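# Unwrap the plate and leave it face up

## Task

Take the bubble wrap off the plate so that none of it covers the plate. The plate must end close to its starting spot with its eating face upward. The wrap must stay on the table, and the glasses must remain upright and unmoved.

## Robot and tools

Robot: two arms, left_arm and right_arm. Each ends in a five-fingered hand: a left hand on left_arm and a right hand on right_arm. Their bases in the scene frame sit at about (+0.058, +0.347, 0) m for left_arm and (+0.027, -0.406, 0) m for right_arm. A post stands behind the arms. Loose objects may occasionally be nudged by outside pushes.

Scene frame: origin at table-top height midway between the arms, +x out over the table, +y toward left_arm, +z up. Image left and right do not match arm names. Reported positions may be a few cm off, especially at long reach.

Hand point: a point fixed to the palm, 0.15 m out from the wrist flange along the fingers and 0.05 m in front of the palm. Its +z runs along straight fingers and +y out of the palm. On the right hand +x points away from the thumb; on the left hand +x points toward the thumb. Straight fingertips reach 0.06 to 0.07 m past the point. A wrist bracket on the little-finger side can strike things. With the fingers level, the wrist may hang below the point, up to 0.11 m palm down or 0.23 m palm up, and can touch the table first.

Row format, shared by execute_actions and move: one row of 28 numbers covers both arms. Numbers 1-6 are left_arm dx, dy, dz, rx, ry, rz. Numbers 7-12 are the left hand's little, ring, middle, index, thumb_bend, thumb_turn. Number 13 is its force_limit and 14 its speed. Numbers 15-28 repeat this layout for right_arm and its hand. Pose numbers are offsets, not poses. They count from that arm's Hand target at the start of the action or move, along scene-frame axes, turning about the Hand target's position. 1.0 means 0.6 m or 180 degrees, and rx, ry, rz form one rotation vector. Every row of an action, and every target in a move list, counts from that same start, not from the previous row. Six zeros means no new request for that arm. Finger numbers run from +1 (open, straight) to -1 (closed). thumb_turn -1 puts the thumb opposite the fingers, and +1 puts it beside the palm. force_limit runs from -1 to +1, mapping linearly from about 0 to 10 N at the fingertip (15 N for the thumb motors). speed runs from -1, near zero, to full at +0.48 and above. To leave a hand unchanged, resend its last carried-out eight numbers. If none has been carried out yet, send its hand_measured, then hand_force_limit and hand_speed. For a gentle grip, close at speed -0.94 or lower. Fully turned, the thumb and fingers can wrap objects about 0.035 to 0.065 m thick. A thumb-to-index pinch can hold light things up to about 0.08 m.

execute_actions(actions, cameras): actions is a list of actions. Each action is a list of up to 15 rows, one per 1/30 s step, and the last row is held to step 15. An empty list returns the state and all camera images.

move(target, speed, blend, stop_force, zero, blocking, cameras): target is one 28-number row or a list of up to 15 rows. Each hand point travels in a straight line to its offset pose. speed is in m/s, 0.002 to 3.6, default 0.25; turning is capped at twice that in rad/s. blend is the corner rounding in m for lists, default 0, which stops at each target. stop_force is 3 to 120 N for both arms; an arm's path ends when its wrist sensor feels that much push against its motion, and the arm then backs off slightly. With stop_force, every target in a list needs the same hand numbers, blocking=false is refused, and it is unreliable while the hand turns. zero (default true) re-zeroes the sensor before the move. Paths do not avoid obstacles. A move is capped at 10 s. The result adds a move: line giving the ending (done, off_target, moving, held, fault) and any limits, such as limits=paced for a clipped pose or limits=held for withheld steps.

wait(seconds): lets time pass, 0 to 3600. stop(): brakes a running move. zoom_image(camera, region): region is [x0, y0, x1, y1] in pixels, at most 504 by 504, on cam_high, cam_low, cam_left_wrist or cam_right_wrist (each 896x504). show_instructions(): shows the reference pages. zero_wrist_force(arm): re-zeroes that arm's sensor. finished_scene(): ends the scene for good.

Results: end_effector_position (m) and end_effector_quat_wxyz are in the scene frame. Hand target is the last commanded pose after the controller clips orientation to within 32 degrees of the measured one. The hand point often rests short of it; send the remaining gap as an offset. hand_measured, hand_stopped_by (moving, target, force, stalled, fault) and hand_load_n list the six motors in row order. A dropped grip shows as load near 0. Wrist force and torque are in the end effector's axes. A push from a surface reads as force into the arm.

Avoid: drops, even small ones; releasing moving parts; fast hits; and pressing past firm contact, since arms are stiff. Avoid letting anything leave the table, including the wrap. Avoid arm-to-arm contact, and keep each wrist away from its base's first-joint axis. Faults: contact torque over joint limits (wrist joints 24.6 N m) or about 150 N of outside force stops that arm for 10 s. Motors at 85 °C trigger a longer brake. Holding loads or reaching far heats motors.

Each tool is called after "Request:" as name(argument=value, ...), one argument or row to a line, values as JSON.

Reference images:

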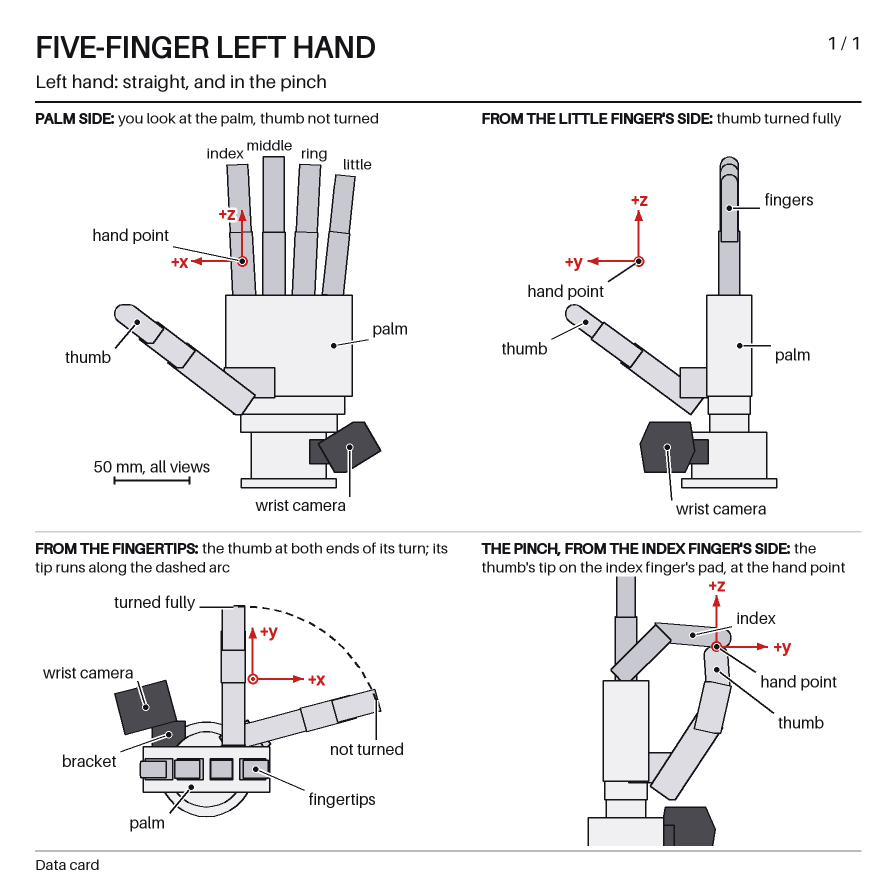

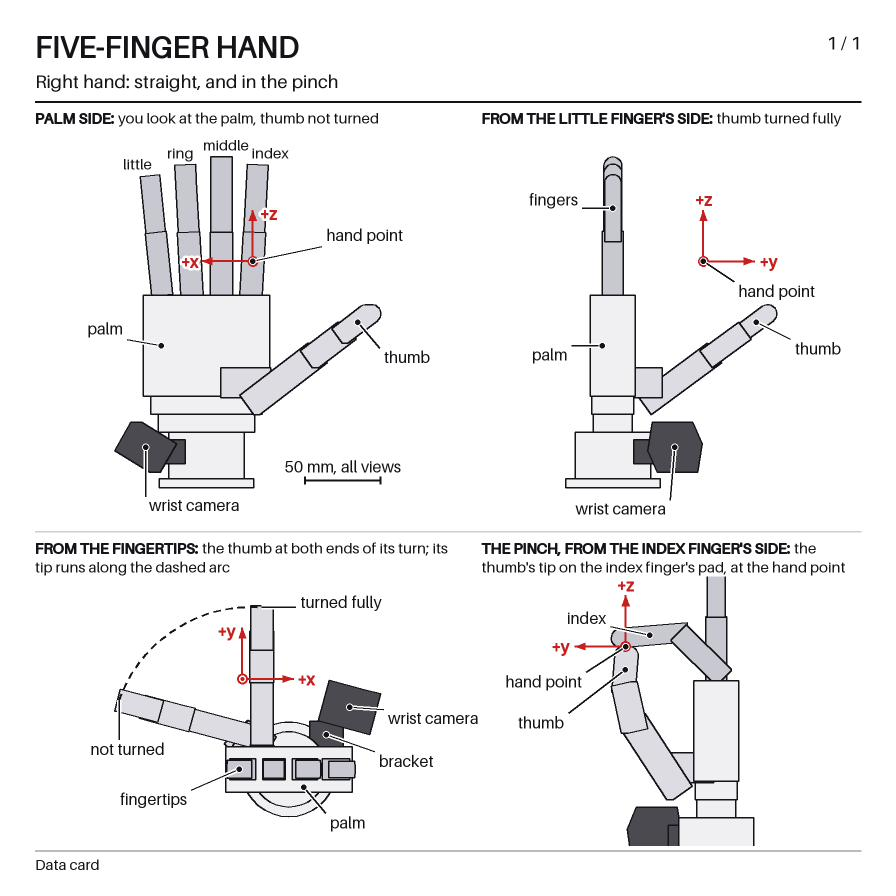

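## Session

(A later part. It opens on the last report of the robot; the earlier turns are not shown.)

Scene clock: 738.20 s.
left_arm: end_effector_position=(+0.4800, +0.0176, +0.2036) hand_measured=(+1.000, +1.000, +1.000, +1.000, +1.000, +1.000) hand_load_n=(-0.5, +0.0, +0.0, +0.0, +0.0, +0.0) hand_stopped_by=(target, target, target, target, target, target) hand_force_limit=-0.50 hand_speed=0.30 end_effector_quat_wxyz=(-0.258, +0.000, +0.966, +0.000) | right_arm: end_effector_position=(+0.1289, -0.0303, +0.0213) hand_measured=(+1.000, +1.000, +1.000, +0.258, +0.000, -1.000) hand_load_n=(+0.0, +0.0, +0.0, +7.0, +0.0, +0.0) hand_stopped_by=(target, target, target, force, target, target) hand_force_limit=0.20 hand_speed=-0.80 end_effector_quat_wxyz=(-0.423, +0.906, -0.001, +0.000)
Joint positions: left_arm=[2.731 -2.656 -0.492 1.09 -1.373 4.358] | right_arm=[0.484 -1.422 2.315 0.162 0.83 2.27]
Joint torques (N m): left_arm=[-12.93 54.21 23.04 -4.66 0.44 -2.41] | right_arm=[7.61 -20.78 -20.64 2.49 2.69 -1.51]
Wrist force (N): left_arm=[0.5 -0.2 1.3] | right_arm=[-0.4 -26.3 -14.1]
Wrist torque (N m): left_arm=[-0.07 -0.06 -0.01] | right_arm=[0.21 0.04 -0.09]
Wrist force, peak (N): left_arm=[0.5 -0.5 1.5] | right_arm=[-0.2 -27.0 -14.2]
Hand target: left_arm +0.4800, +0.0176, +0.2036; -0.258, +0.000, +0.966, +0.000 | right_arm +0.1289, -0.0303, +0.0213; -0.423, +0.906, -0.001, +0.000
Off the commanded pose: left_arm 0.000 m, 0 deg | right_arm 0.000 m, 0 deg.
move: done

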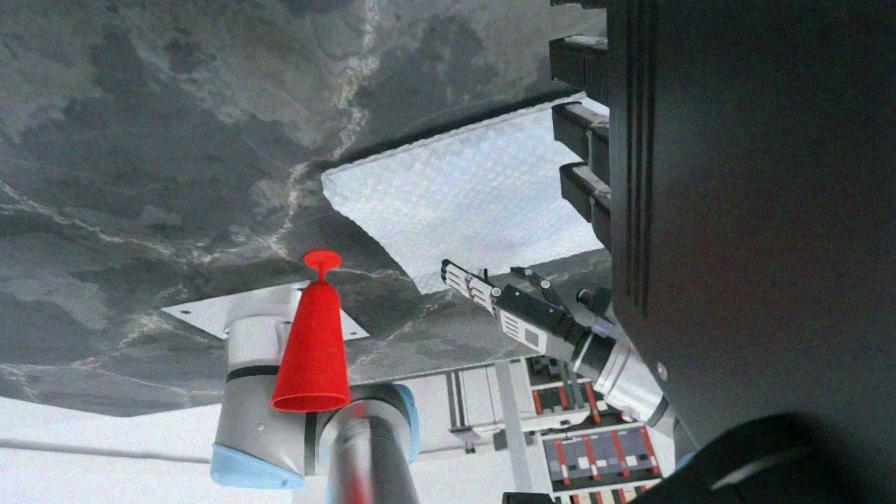

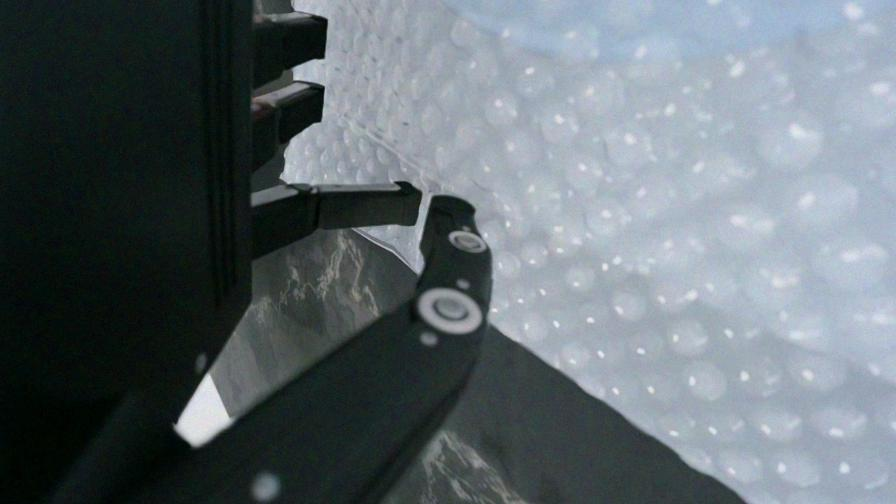

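Request:
execute_actions(
  actions=[
    [[0,0,0,0,0,0,1,1,1,1,1,1,-0.5,0.3,0,0,0.0035,0,0,0,1,1,1,0.1,0.0,-1,0.2,-0.75]],
    [[0,0,0,0,0,0,1,1,1,1,1,1,-0.5,0.3,0,0,0.0005,0,0,0,1,1,1,0.0,0.0,-1,0.2,-0.75]],
    [[0,0,0,0,0,0,1,1,1,1,1,1,-0.5,0.3,0,0,0.0005,0,0,0,1,1,1,-0.1,0.0,-1,0.2,-0.75]],
  ],
  cameras=["cam_right_wrist"],
)

Scene clock: 746.93 s.
left_arm: end_effector_position=(+0.4800, +0.0176, +0.2036) hand_measured=(+1.000, +1.000, +1.000, +1.000, +1.000, +1.000) hand_load_n=(+0.0, +0.0, +0.0, +0.0, +0.0, +0.0) hand_stopped_by=(target, target, target, target, target, target) hand_force_limit=-0.50 hand_speed=0.30 end_effector_quat_wxyz=(-0.258, +0.000, +0.966, +0.000) | right_arm: end_effector_position=(+0.1289, -0.0303, +0.0240) hand_measured=(+1.000, +1.000, +1.000, -0.100, +0.000, -1.000) hand_load_n=(+0.0, +0.0, +0.0, +0.0, +0.0, +0.0) hand_stopped_by=(target, target, target, target, target, target) hand_force_limit=0.20 hand_speed=-0.75 end_effector_quat_wxyz=(-0.423, +0.906, -0.001, +0.000)
Joint positions: left_arm=[2.731 -2.656 -0.492 1.09 -1.373 4.358] | right_arm=[0.484 -1.429 2.312 0.172 0.83 2.27]
Joint torques (N m): left_arm=[-12.71 54.52 23.08 -4.63 0.24 -2.42] | right_arm=[4.68 -27.26 -28.06 2.41 -1.82 -0.4]
Wrist force (N): left_arm=[0.3 -0.3 1.4] | right_arm=[0.4 0.9 0.3]
Wrist torque (N m): left_arm=[-0.09 -0.03 -0.03] | right_arm=[0.23 -0.17 0.10]
Wrist force, peak (N): left_arm=[0.4 -0.5 1.7] | right_arm=[-0.4 -26.5 -13.9]
Hand target: left_arm +0.4800, +0.0176, +0.2036; -0.258, +0.000, +0.966, +0.000 | right_arm +0.1289, -0.0303, +0.0240; -0.423, +0.906, -0.001, +0.000
Off the commanded pose: left_arm 0.000 m, 0 deg | right_arm 0.000 m, 0 deg.
Step readings (end_effector_position of left_arm | right_arm):
0: (+0.4800, +0.0176, +0.2036) | (+0.1289, -0.0303, +0.0213)
1: (+0.4800, +0.0176, +0.2036) | (+0.1289, -0.0303, +0.0213)
2: (+0.4800, +0.0176, +0.2036) | (+0.1289, -0.0303, +0.0214)
4: (+0.4800, +0.0176, +0.2036) | (+0.1289, -0.0303, +0.0221)
8: (+0.4800, +0.0176, +0.2036) | (+0.1289, -0.0303, +0.0230)
15: (+0.4800, +0.0176, +0.2036) | (+0.1289, -0.0303, +0.0233)
16: (+0.4800, +0.0176, +0.2036) | (+0.1289, -0.0303, +0.0233)
17: (+0.4800, +0.0176, +0.2036) | (+0.1289, -0.0303, +0.0234)
19: (+0.4800, +0.0176, +0.2036) | (+0.1289, -0.0303, +0.0235)
23: (+0.4800, +0.0176, +0.2036) | (+0.1289, -0.0303, +0.0236)
30: (+0.4800, +0.0176, +0.2036) | (+0.1289, -0.0303, +0.0237)
31: (+0.4800, +0.0176, +0.2036) | (+0.1289, -0.0303, +0.0237)
32: (+0.4800, +0.0176, +0.2036) | (+0.1289, -0.0303, +0.0237)
34: (+0.4800, +0.0176, +0.2036) | (+0.1289, -0.0303, +0.0238)
38: (+0.4800, +0.0176, +0.2036) | (+0.1289, -0.0303, +0.0239)
45: (+0.4800, +0.0176, +0.2036) | (+0.1289, -0.0303, +0.0240)

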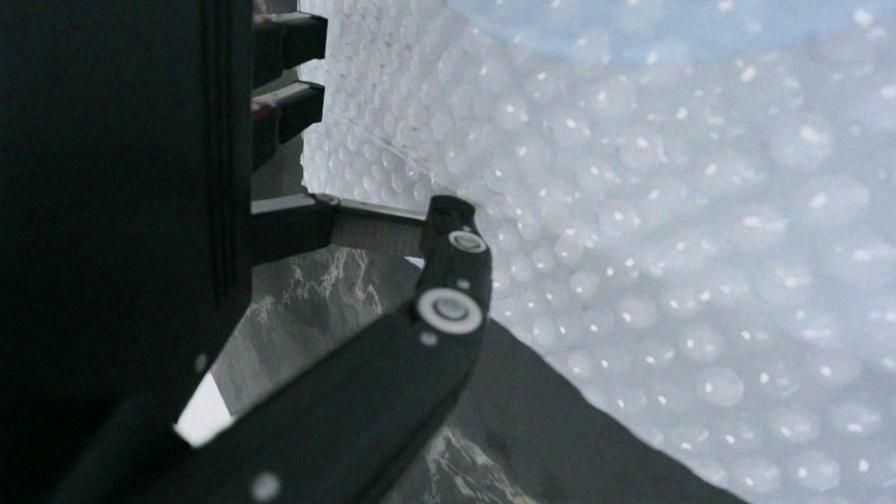

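Request:
move(
  target=[
    [0,0,0,0,0,0,1,1,1,1,1,1,-0.5,0.3,0.035,-0.15,0.46,0,0,0,1,1,1,1,1,1,0.2,0],
    [0,0,0,0,0,0,1,1,1,1,1,1,-0.5,0.3,0.355,-0.458,0.46,-0.1092,0.3066,-0.399,1,1,1,1,1,1,0.2,0],
    [0,0,0,0,0,0,1,1,1,1,1,1,-0.5,0.3,0.355,-0.458,0.1,-0.1092,0.3066,-0.399,1,1,1,1,1,1,0.2,0],
  ],
  blend=0.03,
  cameras=["all"],
)

Request:
zoom_image(
  camera="cam_right_wrist",
  region=[260, 100, 760, 400],
)

Scene clock: 809.73 s.
left_arm: end_effector_position=(+0.4800, +0.0176, +0.2036) hand_measured=(+1.000, +1.000, +1.000, +1.000, +1.000, +1.000) hand_load_n=(+0.0, +0.0, +0.0, +0.0, +0.0, +0.0) hand_stopped_by=(target, target, target, target, target, target) hand_force_limit=-0.50 hand_speed=0.30 end_effector_quat_wxyz=(-0.258, +0.000, +0.966, +0.000) | right_arm: end_effector_position=(+0.3419, -0.3051, +0.0841) hand_measured=(+1.000, +1.000, +1.000, +1.000, +1.000, +1.000) hand_load_n=(+0.0, +0.0, +0.0, +0.0, +0.0, +0.0) hand_stopped_by=(target, target, target, target, target, target) hand_force_limit=0.20 hand_speed=0.00 end_effector_quat_wxyz=(-0.153, +0.690, -0.691, -0.153)
Joint positions: left_arm=[2.731 -2.656 -0.492 1.09 -1.373 4.358] | right_arm=[-0.46 -1.162 1.936 0.996 1.18 2.654]
Joint torques (N m): left_arm=[-12.21 55.07 22.51 -4.56 -0.22 -2.32] | right_arm=[7.73 -24.78 -1.52 0.98 -2.01 1.64]
Wrist force (N): left_arm=[0.4 -0.2 1.5] | right_arm=[-0.6 0.1 -0.6]
Wrist torque (N m): left_arm=[-0.08 -0.03 -0.02] | right_arm=[0.09 -0.05 -0.10]
Wrist force, peak (N): left_arm=[0.4 -0.5 1.7] | right_arm=[0.4 1.2 1.2]
Hand target: left_arm +0.4800, +0.0176, +0.2036; -0.258, +0.000, +0.966, +0.000 | right_arm +0.3419, -0.3051, +0.0840; -0.153, +0.690, -0.691, -0.153
Off the commanded pose: left_arm 0.000 m, 0 deg | right_arm 0.000 m, 0 deg.
move: done

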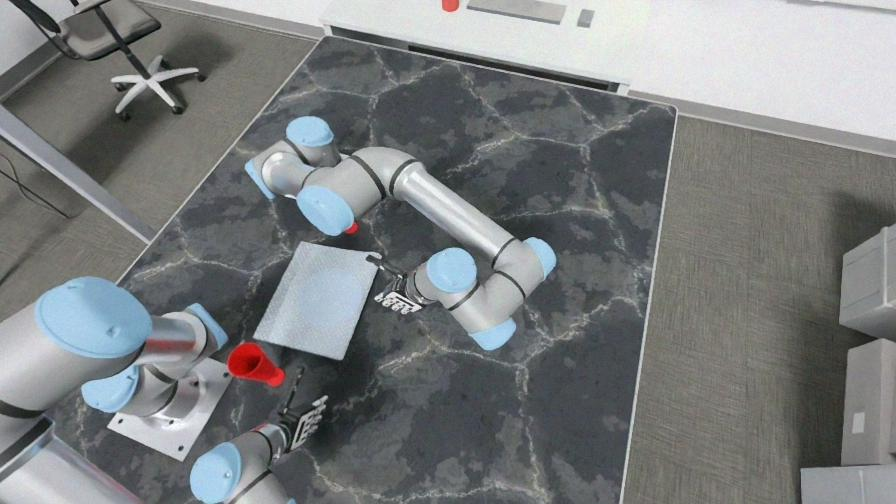

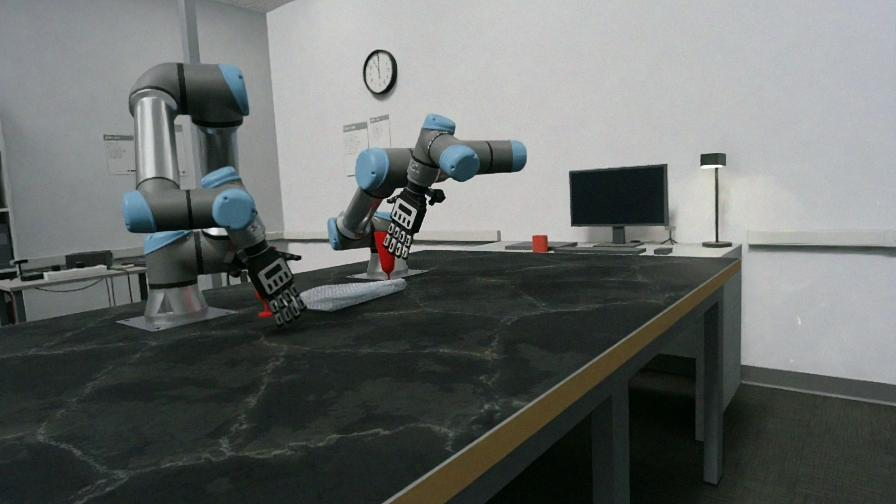

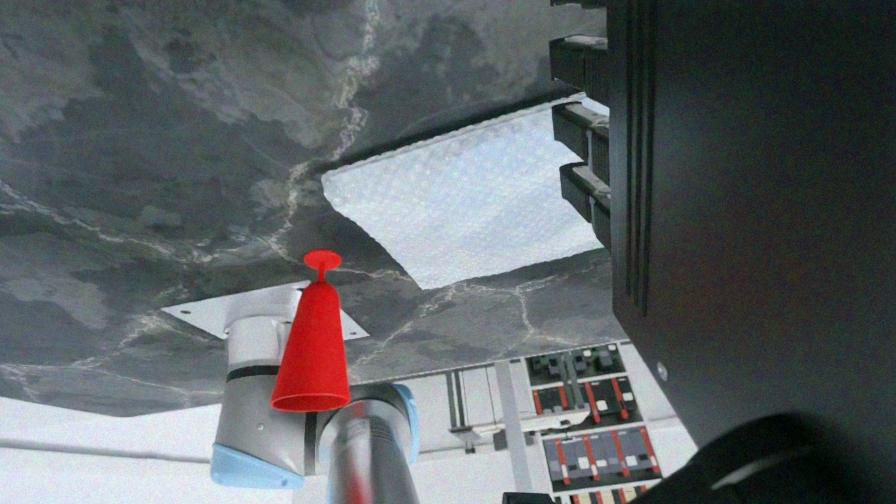

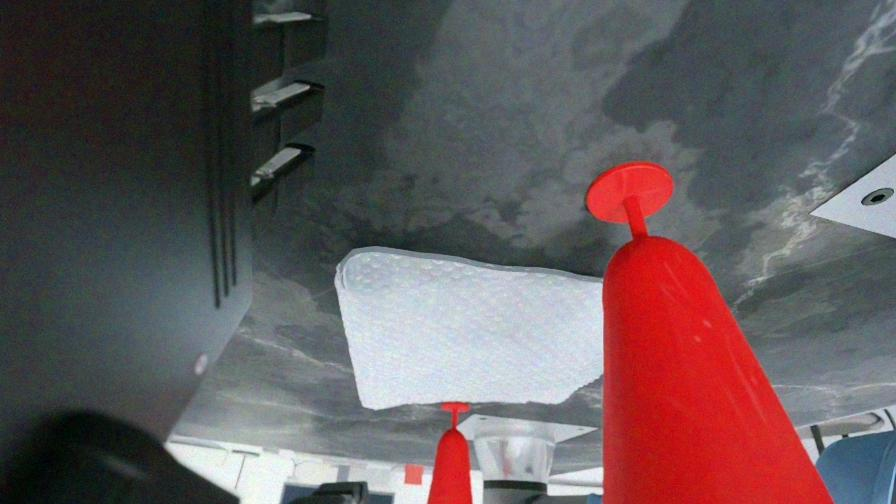

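Scaled by 1.008 from the camera's image (finer frame: 1280x720).

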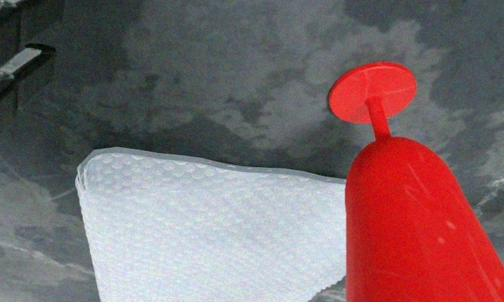

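Request:
zoom_image(
  camera="cam_right_wrist",
  region=[320, 230, 620, 420],
)

Request:
zoom_image(
  camera="cam_right_wrist",
  region=[320, 230, 470, 320],
)

Request:
zoom_image(
  camera="cam_right_wrist",
  region=[460, 240, 610, 330],
)

Scaled by 1.680 from the camera's image (finer frame: 1280x720).

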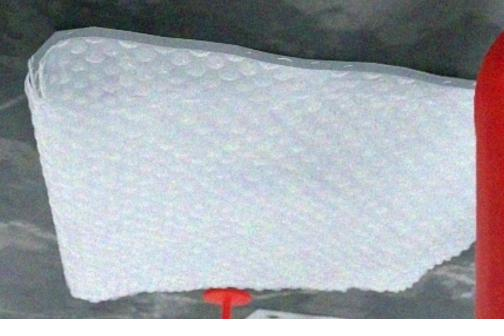

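Scaled by 3.360 from the camera's image (finer frame: 1280x720).

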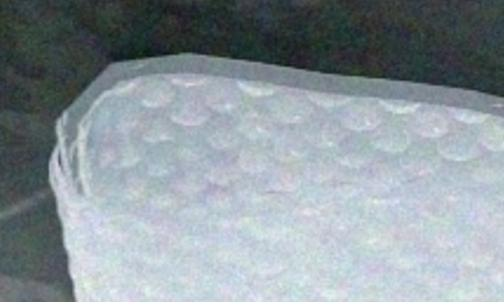

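Scaled by 3.360 from the camera's image (finer frame: 1280x720).

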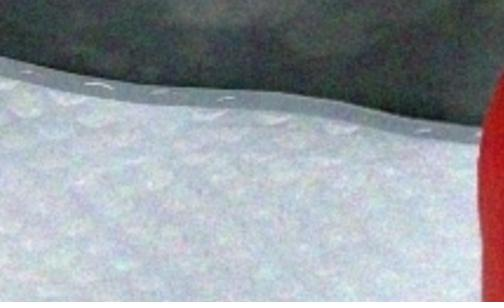

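Request:
move(
  target=[0,0,0,0,0,0,1,1,1,1,1,1,-0.5,0.3,0.038,0.1,-0.015,0.111,0,0,1,1,1,1,1,1,0.2,0],
  speed=0.1,
  cameras=["cam_left_wrist","cam_right_wrist"],
)

Request:
zoom_image(
  camera="cam_right_wrist",
  region=[330, 150, 630, 350],
)

Scene clock: 839.67 s.
left_arm: end_effector_position=(+0.4800, +0.0176, +0.2036) hand_measured=(+1.000, +1.000, +1.000, +1.000, +1.000, +1.000) hand_load_n=(+0.0, +0.0, +0.0, +0.0, +0.0, +0.0) hand_stopped_by=(target, target, target, target, target, target) hand_force_limit=-0.50 hand_speed=0.30 end_effector_quat_wxyz=(-0.258, +0.000, +0.966, +0.000) | right_arm: end_effector_position=(+0.3511, -0.2688, +0.0860) hand_measured=(+0.998, +1.000, +1.000, +1.000, +1.000, +1.000) hand_load_n=(-29.5, +0.0, +0.0, +0.0, +0.0, +0.0) hand_stopped_by=(target, target, target, target, target, target) hand_force_limit=0.20 hand_speed=0.00 end_effector_quat_wxyz=(-0.217, +0.667, -0.673, -0.234)
Joint positions: left_arm=[2.731 -2.656 -0.492 1.09 -1.373 4.358] | right_arm=[-0.458 -1.057 1.93 1.035 1.004 2.605]
Joint torques (N m): left_arm=[-12.27 54.84 23.12 -4.57 -0.4 -2.42] | right_arm=[1.35 -15 -12.07 -9.38 5.74 0.39]
Wrist force (N): left_arm=[0.5 -0.3 1.5] | right_arm=[-43.1 5.6 -82.1]
Wrist torque (N m): left_arm=[-0.09 -0.06 -0.02] | right_arm=[4.53 3.85 -1.81]
Wrist force, peak (N): left_arm=[0.6 -0.4 1.8] | right_arm=[-58.8 -3.8 -129.9]
Hand target: left_arm +0.4800, +0.0176, +0.2036; -0.258, +0.000, +0.966, +0.000 | right_arm +0.3511, -0.2688, +0.0860; -0.217, +0.667, -0.673, -0.234 (not the last commanded pose)
Off the commanded pose: left_arm 0.000 m, 0 deg | right_arm 0.029 m, 8 deg.
TORQUE FAULT: joint 4 (wrist 1) of the right arm strayed more than 0.9 degrees from its planned motion, and that arm stopped. A torque fault puts only its own arm into a fault stop. That arm's remaining commands of this call were not run. That arm may still press on what stopped it. That arm is still stopped at the end of this call. That arm stays stopped for about 10 more seconds. Until then a move that you send moves the other arm only, and its call returns only when the move has ended. Once the stop has ended, the next robot result says so. If the stop ends while you think or write, that arm runs what you send next, counted from a new Hand target: where the arm stands when the stop ends. While its stop runs, that arm, its gripper or tool too, takes no new command. Until it ends, the stop uses up actions while you think or wait. An arm that is not stopped still takes commands.
move: fault (right_arm)

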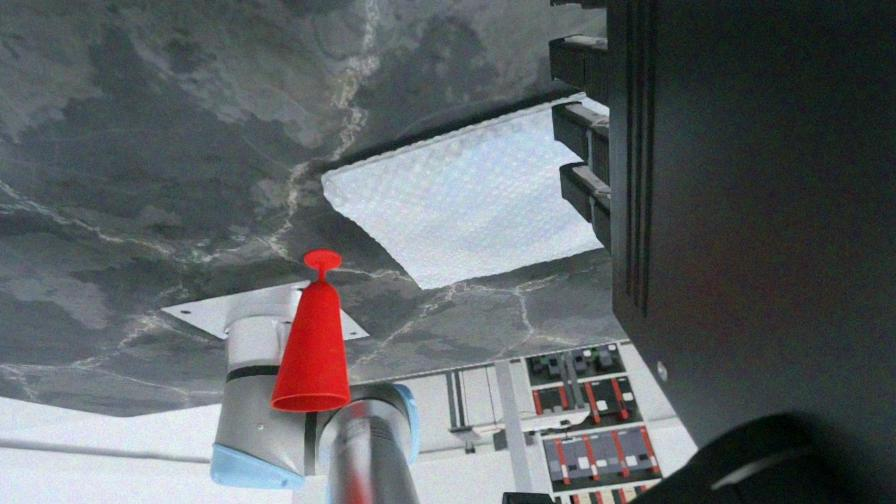

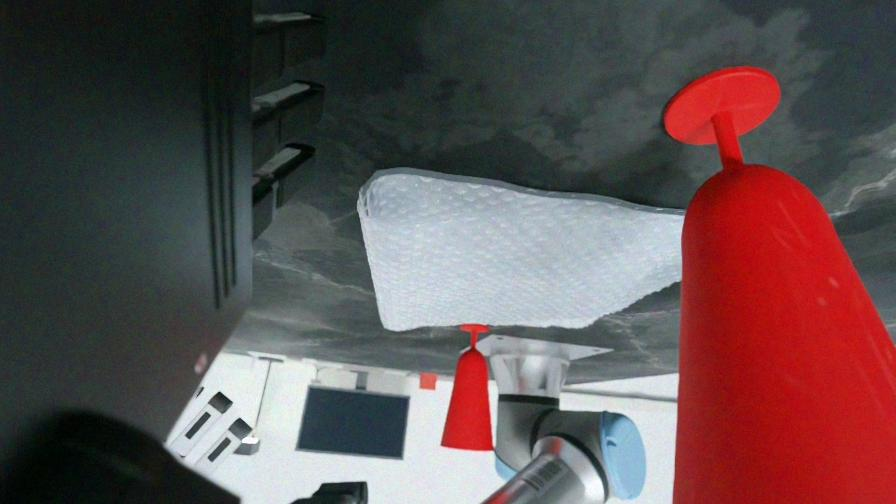

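Scaled by 1.680 from the camera's image (finer frame: 1280x720).

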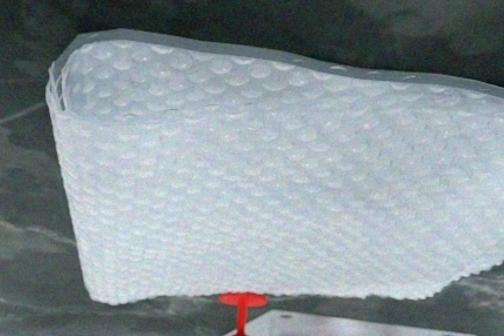

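Request:
zoom_image(
  camera="cam_right_wrist",
  region=[345, 155, 465, 245],
)

Request:
zoom_image(
  camera="cam_right_wrist",
  region=[450, 160, 690, 300],
)

Scaled by 4.200 from the camera's image (finer frame: 1280x720).

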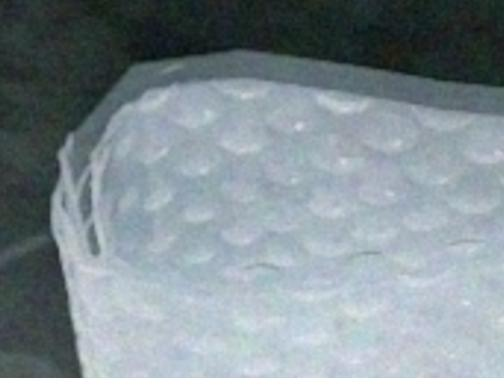

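Scaled by 2.100 from the camera's image (finer frame: 1280x720).

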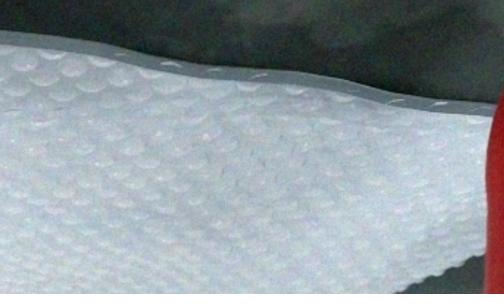

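Request:
wait(
  seconds=1,
)

Scene clock: 851.57 s.
left_arm: end_effector_position=(+0.4800, +0.0176, +0.2036) hand_measured=(+1.000, +1.000, +1.000, +1.000, +1.000, +1.000) hand_load_n=(+0.0, -0.5, +0.0, +0.0, +0.0, +0.0) hand_stopped_by=(target, target, target, target, target, target) hand_force_limit=-0.50 hand_speed=0.30 end_effector_quat_wxyz=(-0.258, +0.000, +0.966, +0.000) | right_arm: end_effector_position=(+0.3511, -0.2688, +0.0860) hand_measured=(+0.998, +1.000, +1.000, +1.000, +1.000, +1.000) hand_load_n=(-29.5, +0.0, +0.0, +0.0, +0.0, +0.0) hand_stopped_by=(target, target, target, target, target, target) hand_force_limit=0.20 hand_speed=0.00 end_effector_quat_wxyz=(-0.217, +0.667, -0.673, -0.234)
Joint positions: left_arm=[2.731 -2.656 -0.492 1.09 -1.373 4.358] | right_arm=[-0.458 -1.057 1.93 1.035 1.004 2.605]
Joint torques (N m): left_arm=[-11.78 54.94 22.93 -4.45 -0.81 -2.43] | right_arm=[0.27 -1.63 -9.62 -11.58 8.73 0.1]
Wrist force (N): left_arm=[0.2 -0.3 1.7] | right_arm=[-46.2 6.4 -77.0]
Wrist torque (N m): left_arm=[-0.10 -0.01 -0.03] | right_arm=[4.28 3.67 -1.93]
Wrist force, peak (N): left_arm=[0.7 -0.6 1.7] | right_arm=[-43.2 5.8 -82.2]
Hand target: left_arm +0.4800, +0.0176, +0.2036; -0.258, +0.000, +0.966, +0.000 | right_arm +0.3511, -0.2688, +0.0860; -0.217, +0.667, -0.673, -0.234 (not the last commanded pose)
Off the commanded pose: left_arm 0.000 m, 0 deg | right_arm 0.029 m, 8 deg.
TORQUE FAULT, CONTINUED: the right arm's stop, for the torque fault of joint 4 (wrist 1) that an earlier result reported, is over. The rest of the stop counts as 19 of the actions that you can send in this scene. That arm's target is now where it stood when the stop ended, not its last command. That arm keeps its grip as last carried out and accepts commands again. That arm stops again at each new torque fault.
wait: 1.00 s; at rest from the start

Request:
move(
  target=[
    [0,0,0,0,0,0,1,1,1,1,1,1,-0.5,0.3,0,0,0.333,0,0,0,1,1,1,0.35,1,-1,0.2,0],
    [0,0,0,0,0,0,1,1,1,1,1,1,-0.5,0.3,-0.335,0.281,0.357,0.0714,-0.3609,0.3556,1,1,1,0.35,1,-1,0.2,0],
    [0,0,0,0,0,0,1,1,1,1,1,1,-0.5,0.3,-0.377,0.481,0.023,0.0714,-0.3609,0.3556,1,1,1,0.35,1,-1,0.2,0],
  ],
  blend=0.02,
  cameras=["all"],
)

Scene clock: 875.87 s.
left_arm: end_effector_position=(+0.4800, +0.0176, +0.2036) hand_measured=(+1.000, +1.000, +1.000, +1.000, +1.000, +1.000) hand_load_n=(+0.0, +0.0, +0.0, +0.0, +0.0, +0.0) hand_stopped_by=(target, target, target, target, target, target) hand_force_limit=-0.50 hand_speed=0.30 end_effector_quat_wxyz=(-0.258, +0.000, +0.966, +0.000) | right_arm: end_effector_position=(+0.1249, +0.0198, +0.0998) hand_measured=(+1.000, +1.000, +1.000, +0.350, +1.000, -1.000) hand_load_n=(+0.0, +0.0, +0.0, +0.5, +0.0, +0.0) hand_stopped_by=(target, target, target, target, target, target) hand_force_limit=0.20 hand_speed=0.00 end_effector_quat_wxyz=(-0.443, +0.897, +0.000, +0.000)
Joint positions: left_arm=[2.731 -2.656 -0.492 1.09 -1.373 4.358] | right_arm=[0.636 -1.526 2.138 0.292 0.885 2.463]
Joint torques (N m): left_arm=[-11.31 55.32 21.93 -4.36 -0.98 -2.39] | right_arm=[7.11 -10.74 -31.68 0.06 0.73 1.93]
Wrist force (N): left_arm=[0.3 -0.3 1.6] | right_arm=[-0.4 0.3 0.2]
Wrist torque (N m): left_arm=[-0.10 -0.02 -0.03] | right_arm=[0.09 -0.03 0.01]
Wrist force, peak (N): left_arm=[0.4 -0.5 1.9] | right_arm=[-46.3 6.3 -77.4]
Hand target: left_arm +0.4800, +0.0176, +0.2036; -0.258, +0.000, +0.966, +0.000 | right_arm +0.1249, +0.0198, +0.0998; -0.442, +0.897, +0.000, +0.000
Off the commanded pose: left_arm 0.000 m, 0 deg | right_arm 0.000 m, 0 deg.
move: done

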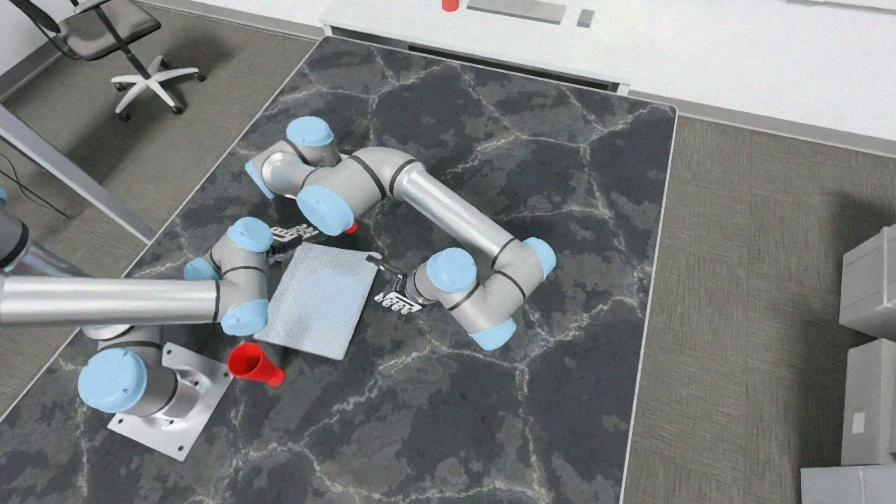

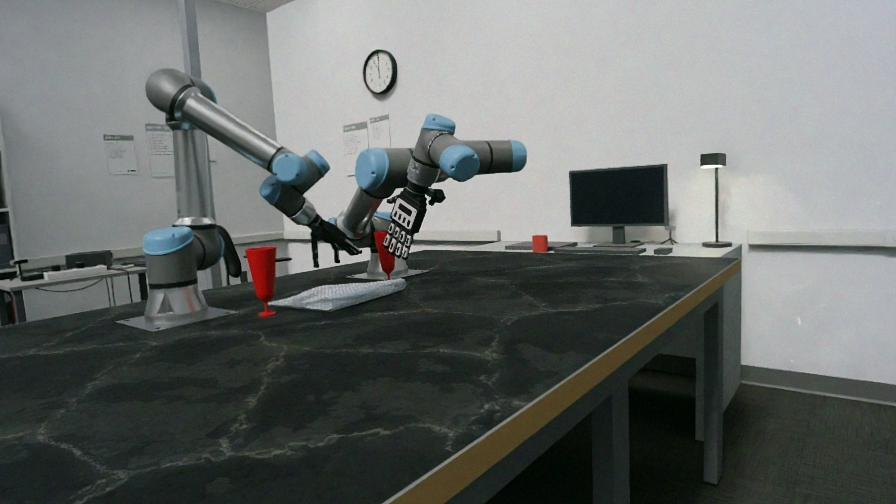

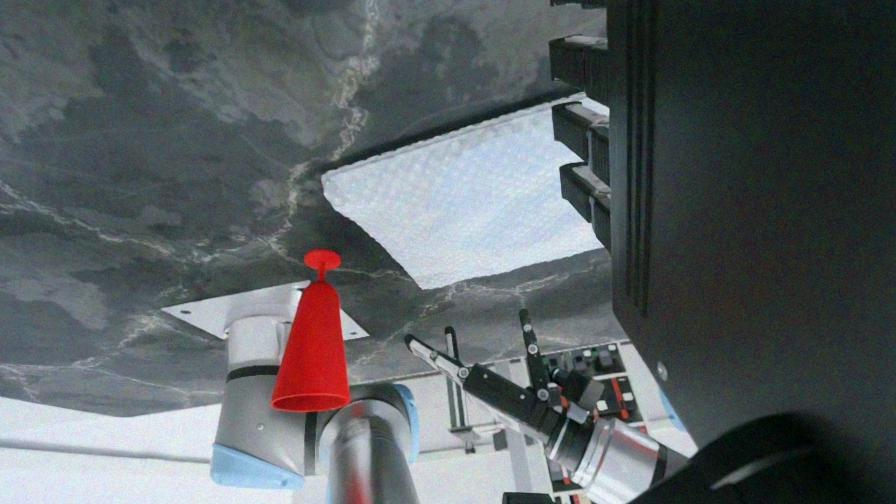

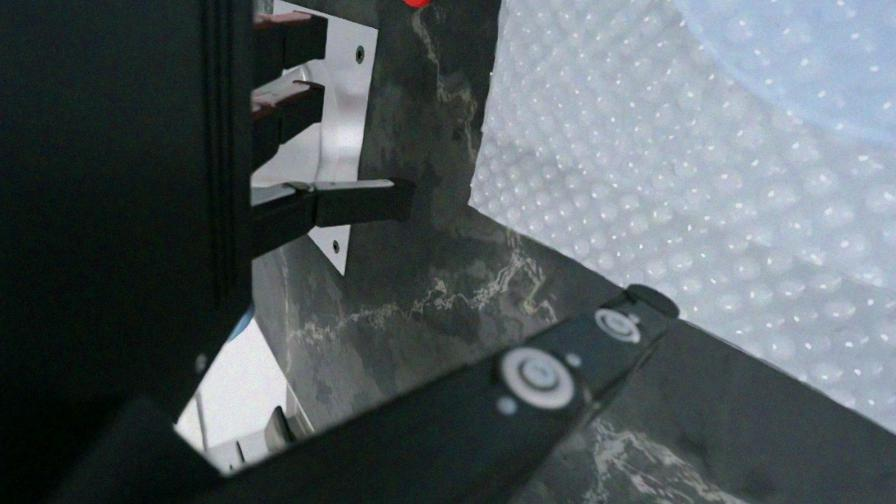

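Request:
move(
  target=[0,0,0,0,0,0,1,1,1,1,1,1,-0.5,0.3,0.012,-0.01,-0.117,0,0,0,1,1,1,0.35,1,-1,0.2,0],
  speed=0.08,
  cameras=["cam_left_wrist","cam_right_wrist"],
)

Scene clock: 888.27 s.
left_arm: end_effector_position=(+0.4800, +0.0176, +0.2036) hand_measured=(+1.000, +1.000, +1.000, +1.000, +1.000, +1.000) hand_load_n=(+0.0, +0.0, +0.0, +0.0, +0.0, +0.0) hand_stopped_by=(target, target, target, target, target, target) hand_force_limit=-0.50 hand_speed=0.30 end_effector_quat_wxyz=(-0.258, +0.000, +0.966, +0.000) | right_arm: end_effector_position=(+0.1321, +0.0138, +0.0297) hand_measured=(+1.000, +1.000, +1.000, +0.350, +1.000, -1.000) hand_load_n=(+0.0, +0.0, +0.0, +0.0, +0.0, +0.0) hand_stopped_by=(target, target, target, target, target, target) hand_force_limit=0.20 hand_speed=0.00 end_effector_quat_wxyz=(-0.442, +0.897, +0.000, +0.000)
Joint positions: left_arm=[2.731 -2.656 -0.492 1.09 -1.373 4.358] | right_arm=[0.602 -1.39 2.227 0.091 0.864 2.427]
Joint torques (N m): left_arm=[-11.46 56.03 22.45 -4.3 -1.09 -2.6] | right_arm=[-6.29 -12.89 -0.98 -0.44 -2.35 -1.61]
Wrist force (N): left_arm=[0.2 -0.4 1.8] | right_arm=[-0.2 0.1 0.5]
Wrist torque (N m): left_arm=[-0.12 0.00 -0.03] | right_arm=[0.05 -0.08 0.18]
Wrist force, peak (N): left_arm=[0.4 -0.4 1.9] | right_arm=[0.0 0.2 0.9]
Hand target: left_arm +0.4800, +0.0176, +0.2036; -0.258, +0.000, +0.966, +0.000 | right_arm +0.1321, +0.0138, +0.0296; -0.442, +0.897, +0.000, +0.000
Off the commanded pose: left_arm 0.000 m, 0 deg | right_arm 0.000 m, 0 deg.
move: done

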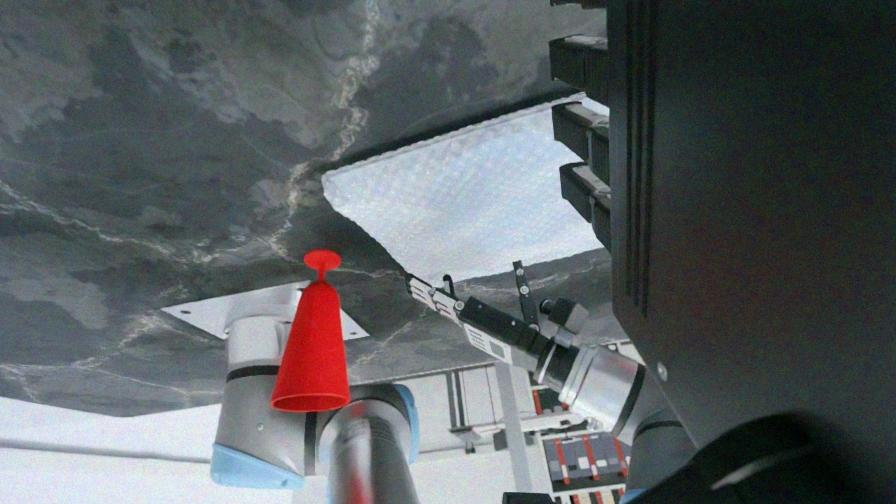

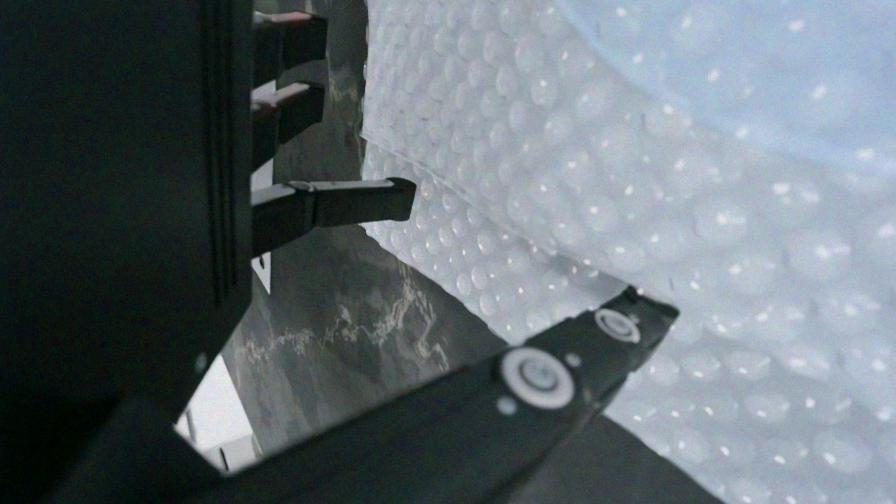

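Request:
zoom_image(
  camera="cam_right_wrist",
  region=[340, 90, 700, 330],
)

Request:
zoom_image(
  camera="cam_right_wrist",
  region=[350, 110, 510, 250],
)

Scaled by 1.400 from the camera's image (finer frame: 1280x720).

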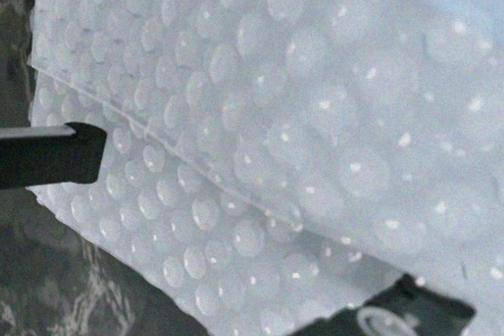

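Scaled by 3.150 from the camera's image (finer frame: 1280x720).

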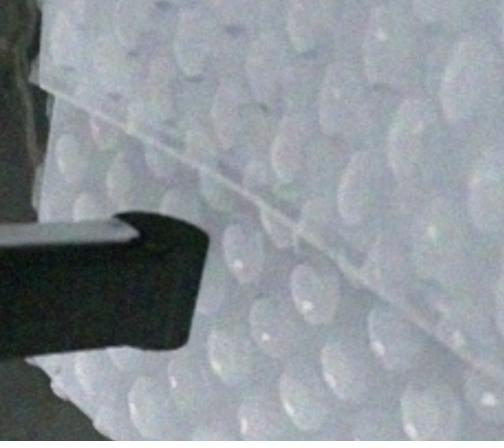

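Request:
move(
  target=[
    [0,0,0,0,0,0,1,1,1,1,1,1,-0.5,0.3,-0.03,-0.06,0.2,-0.1,-0.1,0.2,1,1,1,0.35,1,-1,0.2,0],
    [0,0,0,0,0,0,1,1,1,1,1,1,-0.5,0.3,-0.07,-0.123,0.15,-0.2275,-0.2275,0.4616,1,1,1,0.35,1,-1,0.2,0],
  ],
  blend=0.02,
)

Request:
move(
  target=[0,0,0,0,0,0,1,1,1,1,1,1,-0.5,0.3,0,0,-0.03,0,0,0,-1,-1,-1,-0.12,1,-1,-0.4,0],
  cameras=["all"],
)

Request:
zoom_image(
  camera="cam_right_wrist",
  region=[300, 0, 800, 300],
)

Scene clock: 972.80 s.
left_arm: end_effector_position=(+0.4800, +0.0176, +0.2036) hand_measured=(+1.000, +1.000, +1.000, +1.000, +1.000, +1.000) hand_load_n=(+0.0, +0.0, +0.0, +0.0, +0.0, +0.0) hand_stopped_by=(target, target, target, target, target, target) hand_force_limit=-0.50 hand_speed=0.30 end_effector_quat_wxyz=(-0.258, +0.000, +0.966, +0.000) | right_arm: end_effector_position=(+0.0901, -0.0600, +0.1196) hand_measured=(+1.000, +1.000, +1.000, +0.350, +1.000, -1.000) hand_load_n=(+0.0, +0.0, +0.0, +0.0, +0.0, +0.0) hand_stopped_by=(target, target, target, target, target, target) hand_force_limit=0.20 hand_speed=0.00 end_effector_quat_wxyz=(+0.000, +0.707, +0.707, +0.000)
Joint positions: left_arm=[2.731 -2.656 -0.492 1.09 -1.373 4.358] | right_arm=[1.192 -1.294 1.834 1.032 1.57 1.202]
Joint torques (N m): left_arm=[-11.84 55.99 22.57 -4.36 -0.97 -2.57] | right_arm=[8.33 -23.91 -3.16 1.58 1.72 -1.45]
Wrist force (N): left_arm=[0.3 -0.4 1.8] | right_arm=[-0.8 -0.4 -0.1]
Wrist torque (N m): left_arm=[-0.13 -0.02 -0.03] | right_arm=[-0.07 -0.02 0.00]
Wrist force, peak (N): left_arm=[0.5 -0.5 2.0] | right_arm=[-0.6 -1.0 -0.2]
Hand target: left_arm +0.4800, +0.0176, +0.2036; -0.258, +0.000, +0.966, +0.000 | right_arm +0.0901, -0.0600, +0.1196; +0.000, +0.707, +0.707, +0.000
Off the commanded pose: left_arm 0.000 m, 0 deg | right_arm 0.000 m, 0 deg.
move: done

Scene clock: 973.83 s.
left_arm: end_effector_position=(+0.4800, +0.0176, +0.2036) hand_measured=(+1.000, +1.000, +1.000, +1.000, +1.000, +1.000) hand_load_n=(-0.5, +0.0, +0.0, +0.0, +0.0, +0.0) hand_stopped_by=(target, target, target, target, target, target) hand_force_limit=-0.50 hand_speed=0.30 end_effector_quat_wxyz=(-0.258, +0.000, +0.966, +0.000) | right_arm: end_effector_position=(+0.0901, -0.0600, +0.1016) hand_measured=(-1.000, -1.000, -1.000, -0.120, +1.000, -1.000) hand_load_n=(+0.0, +0.0, +0.0, +0.0, +0.0, +0.0) hand_stopped_by=(target, target, target, target, target, target) hand_force_limit=-0.40 hand_speed=0.00 end_effector_quat_wxyz=(+0.000, +0.707, +0.707, +0.000)
Joint positions: left_arm=[2.731 -2.656 -0.492 1.09 -1.373 4.358] | right_arm=[1.192 -1.271 1.856 0.986 1.57 1.202]
Joint torques (N m): left_arm=[-11.13 56.19 22.36 -4.29 -0.99 -2.59] | right_arm=[5.82 -23.19 -4.51 1.16 1.41 -1.56]
Wrist force (N): left_arm=[0.4 -0.5 1.5] | right_arm=[-0.6 -0.2 -0.2]
Wrist torque (N m): left_arm=[-0.11 -0.04 -0.02] | right_arm=[-0.01 -0.04 0.02]
Wrist force, peak (N): left_arm=[0.7 -0.4 1.9] | right_arm=[-0.6 -0.6 -1.4]
Hand target: left_arm +0.4800, +0.0176, +0.2036; -0.258, +0.000, +0.966, +0.000 | right_arm +0.0901, -0.0600, +0.1016; +0.000, +0.707, +0.707, +0.000
Off the commanded pose: left_arm 0.000 m, 0 deg | right_arm 0.000 m, 0 deg.
move: done

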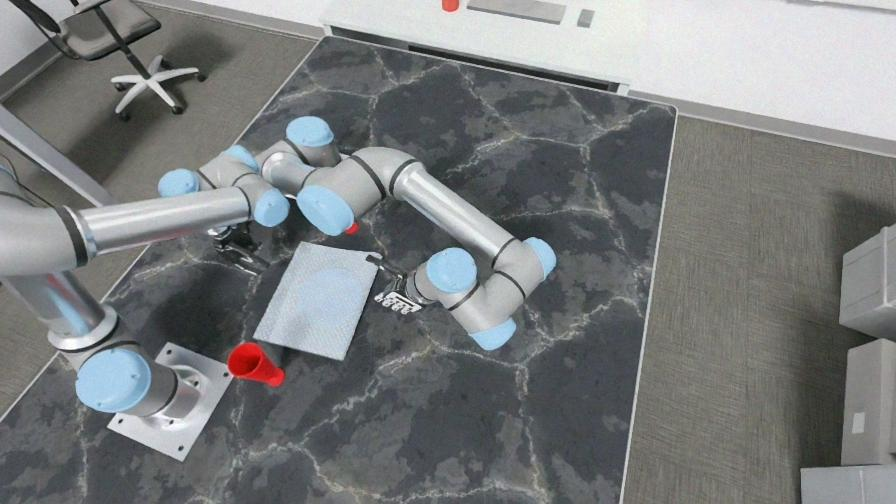

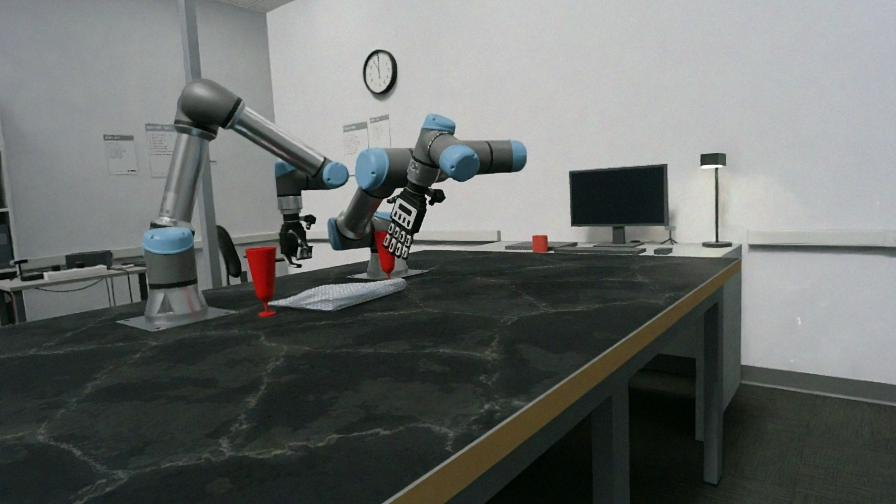

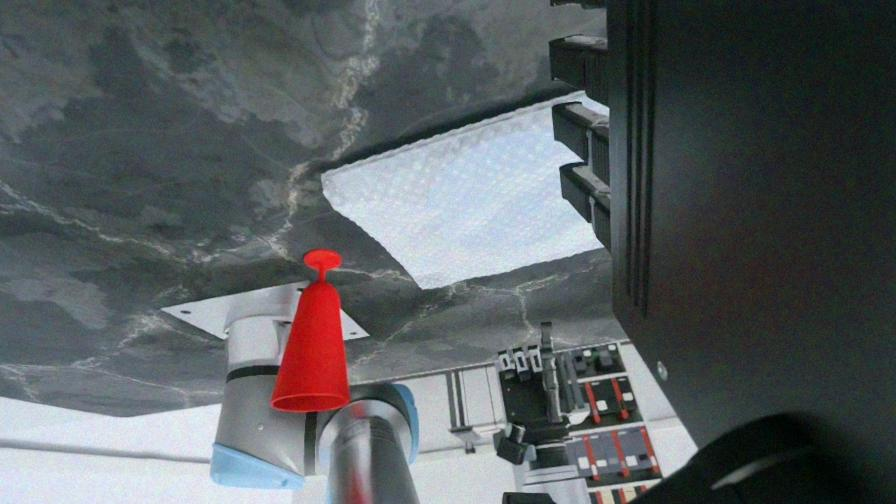

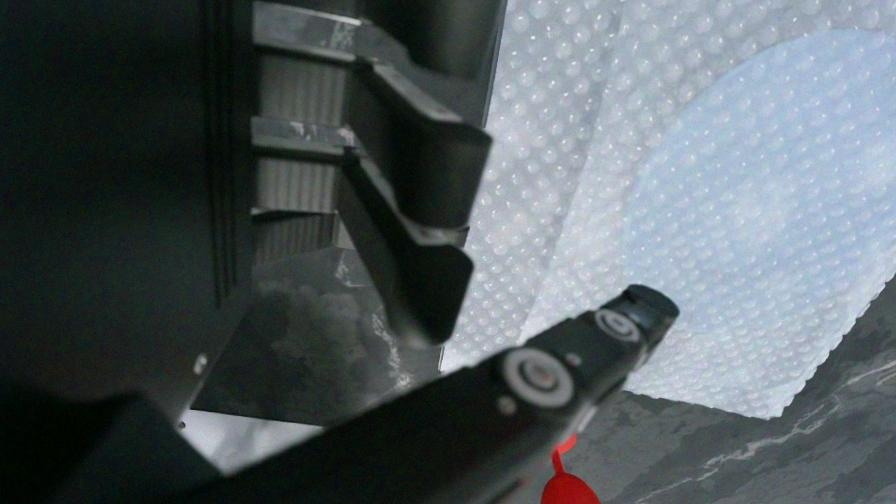

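Scaled by 1.008 from the camera's image (finer frame: 1280x720).

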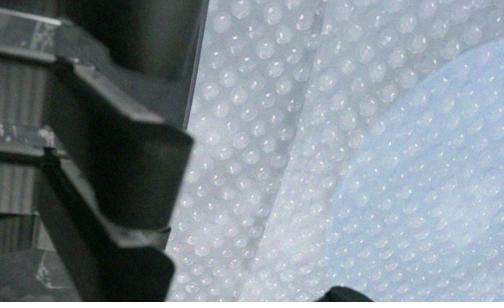

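Request:
zoom_image(
  camera="cam_right_wrist",
  region=[480, 0, 700, 220],
)

Request:
zoom_image(
  camera="cam_right_wrist",
  region=[440, 160, 660, 380],
)

Scaled by 2.291 from the camera's image (finer frame: 1280x720).

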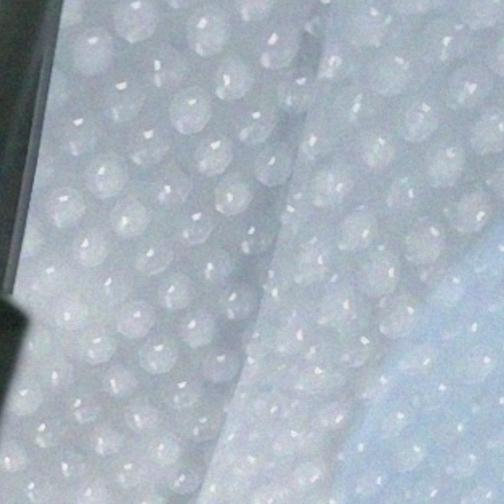

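Scaled by 2.291 from the camera's image (finer frame: 1280x720).

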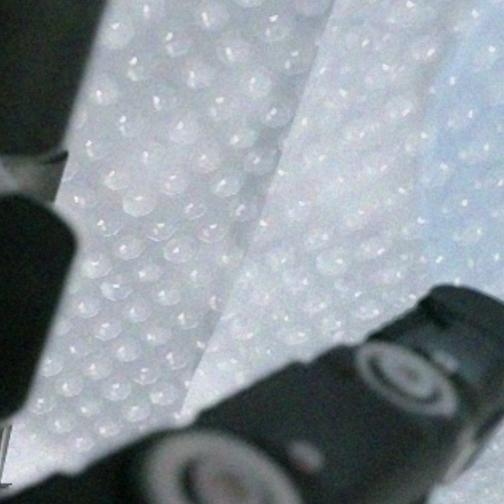

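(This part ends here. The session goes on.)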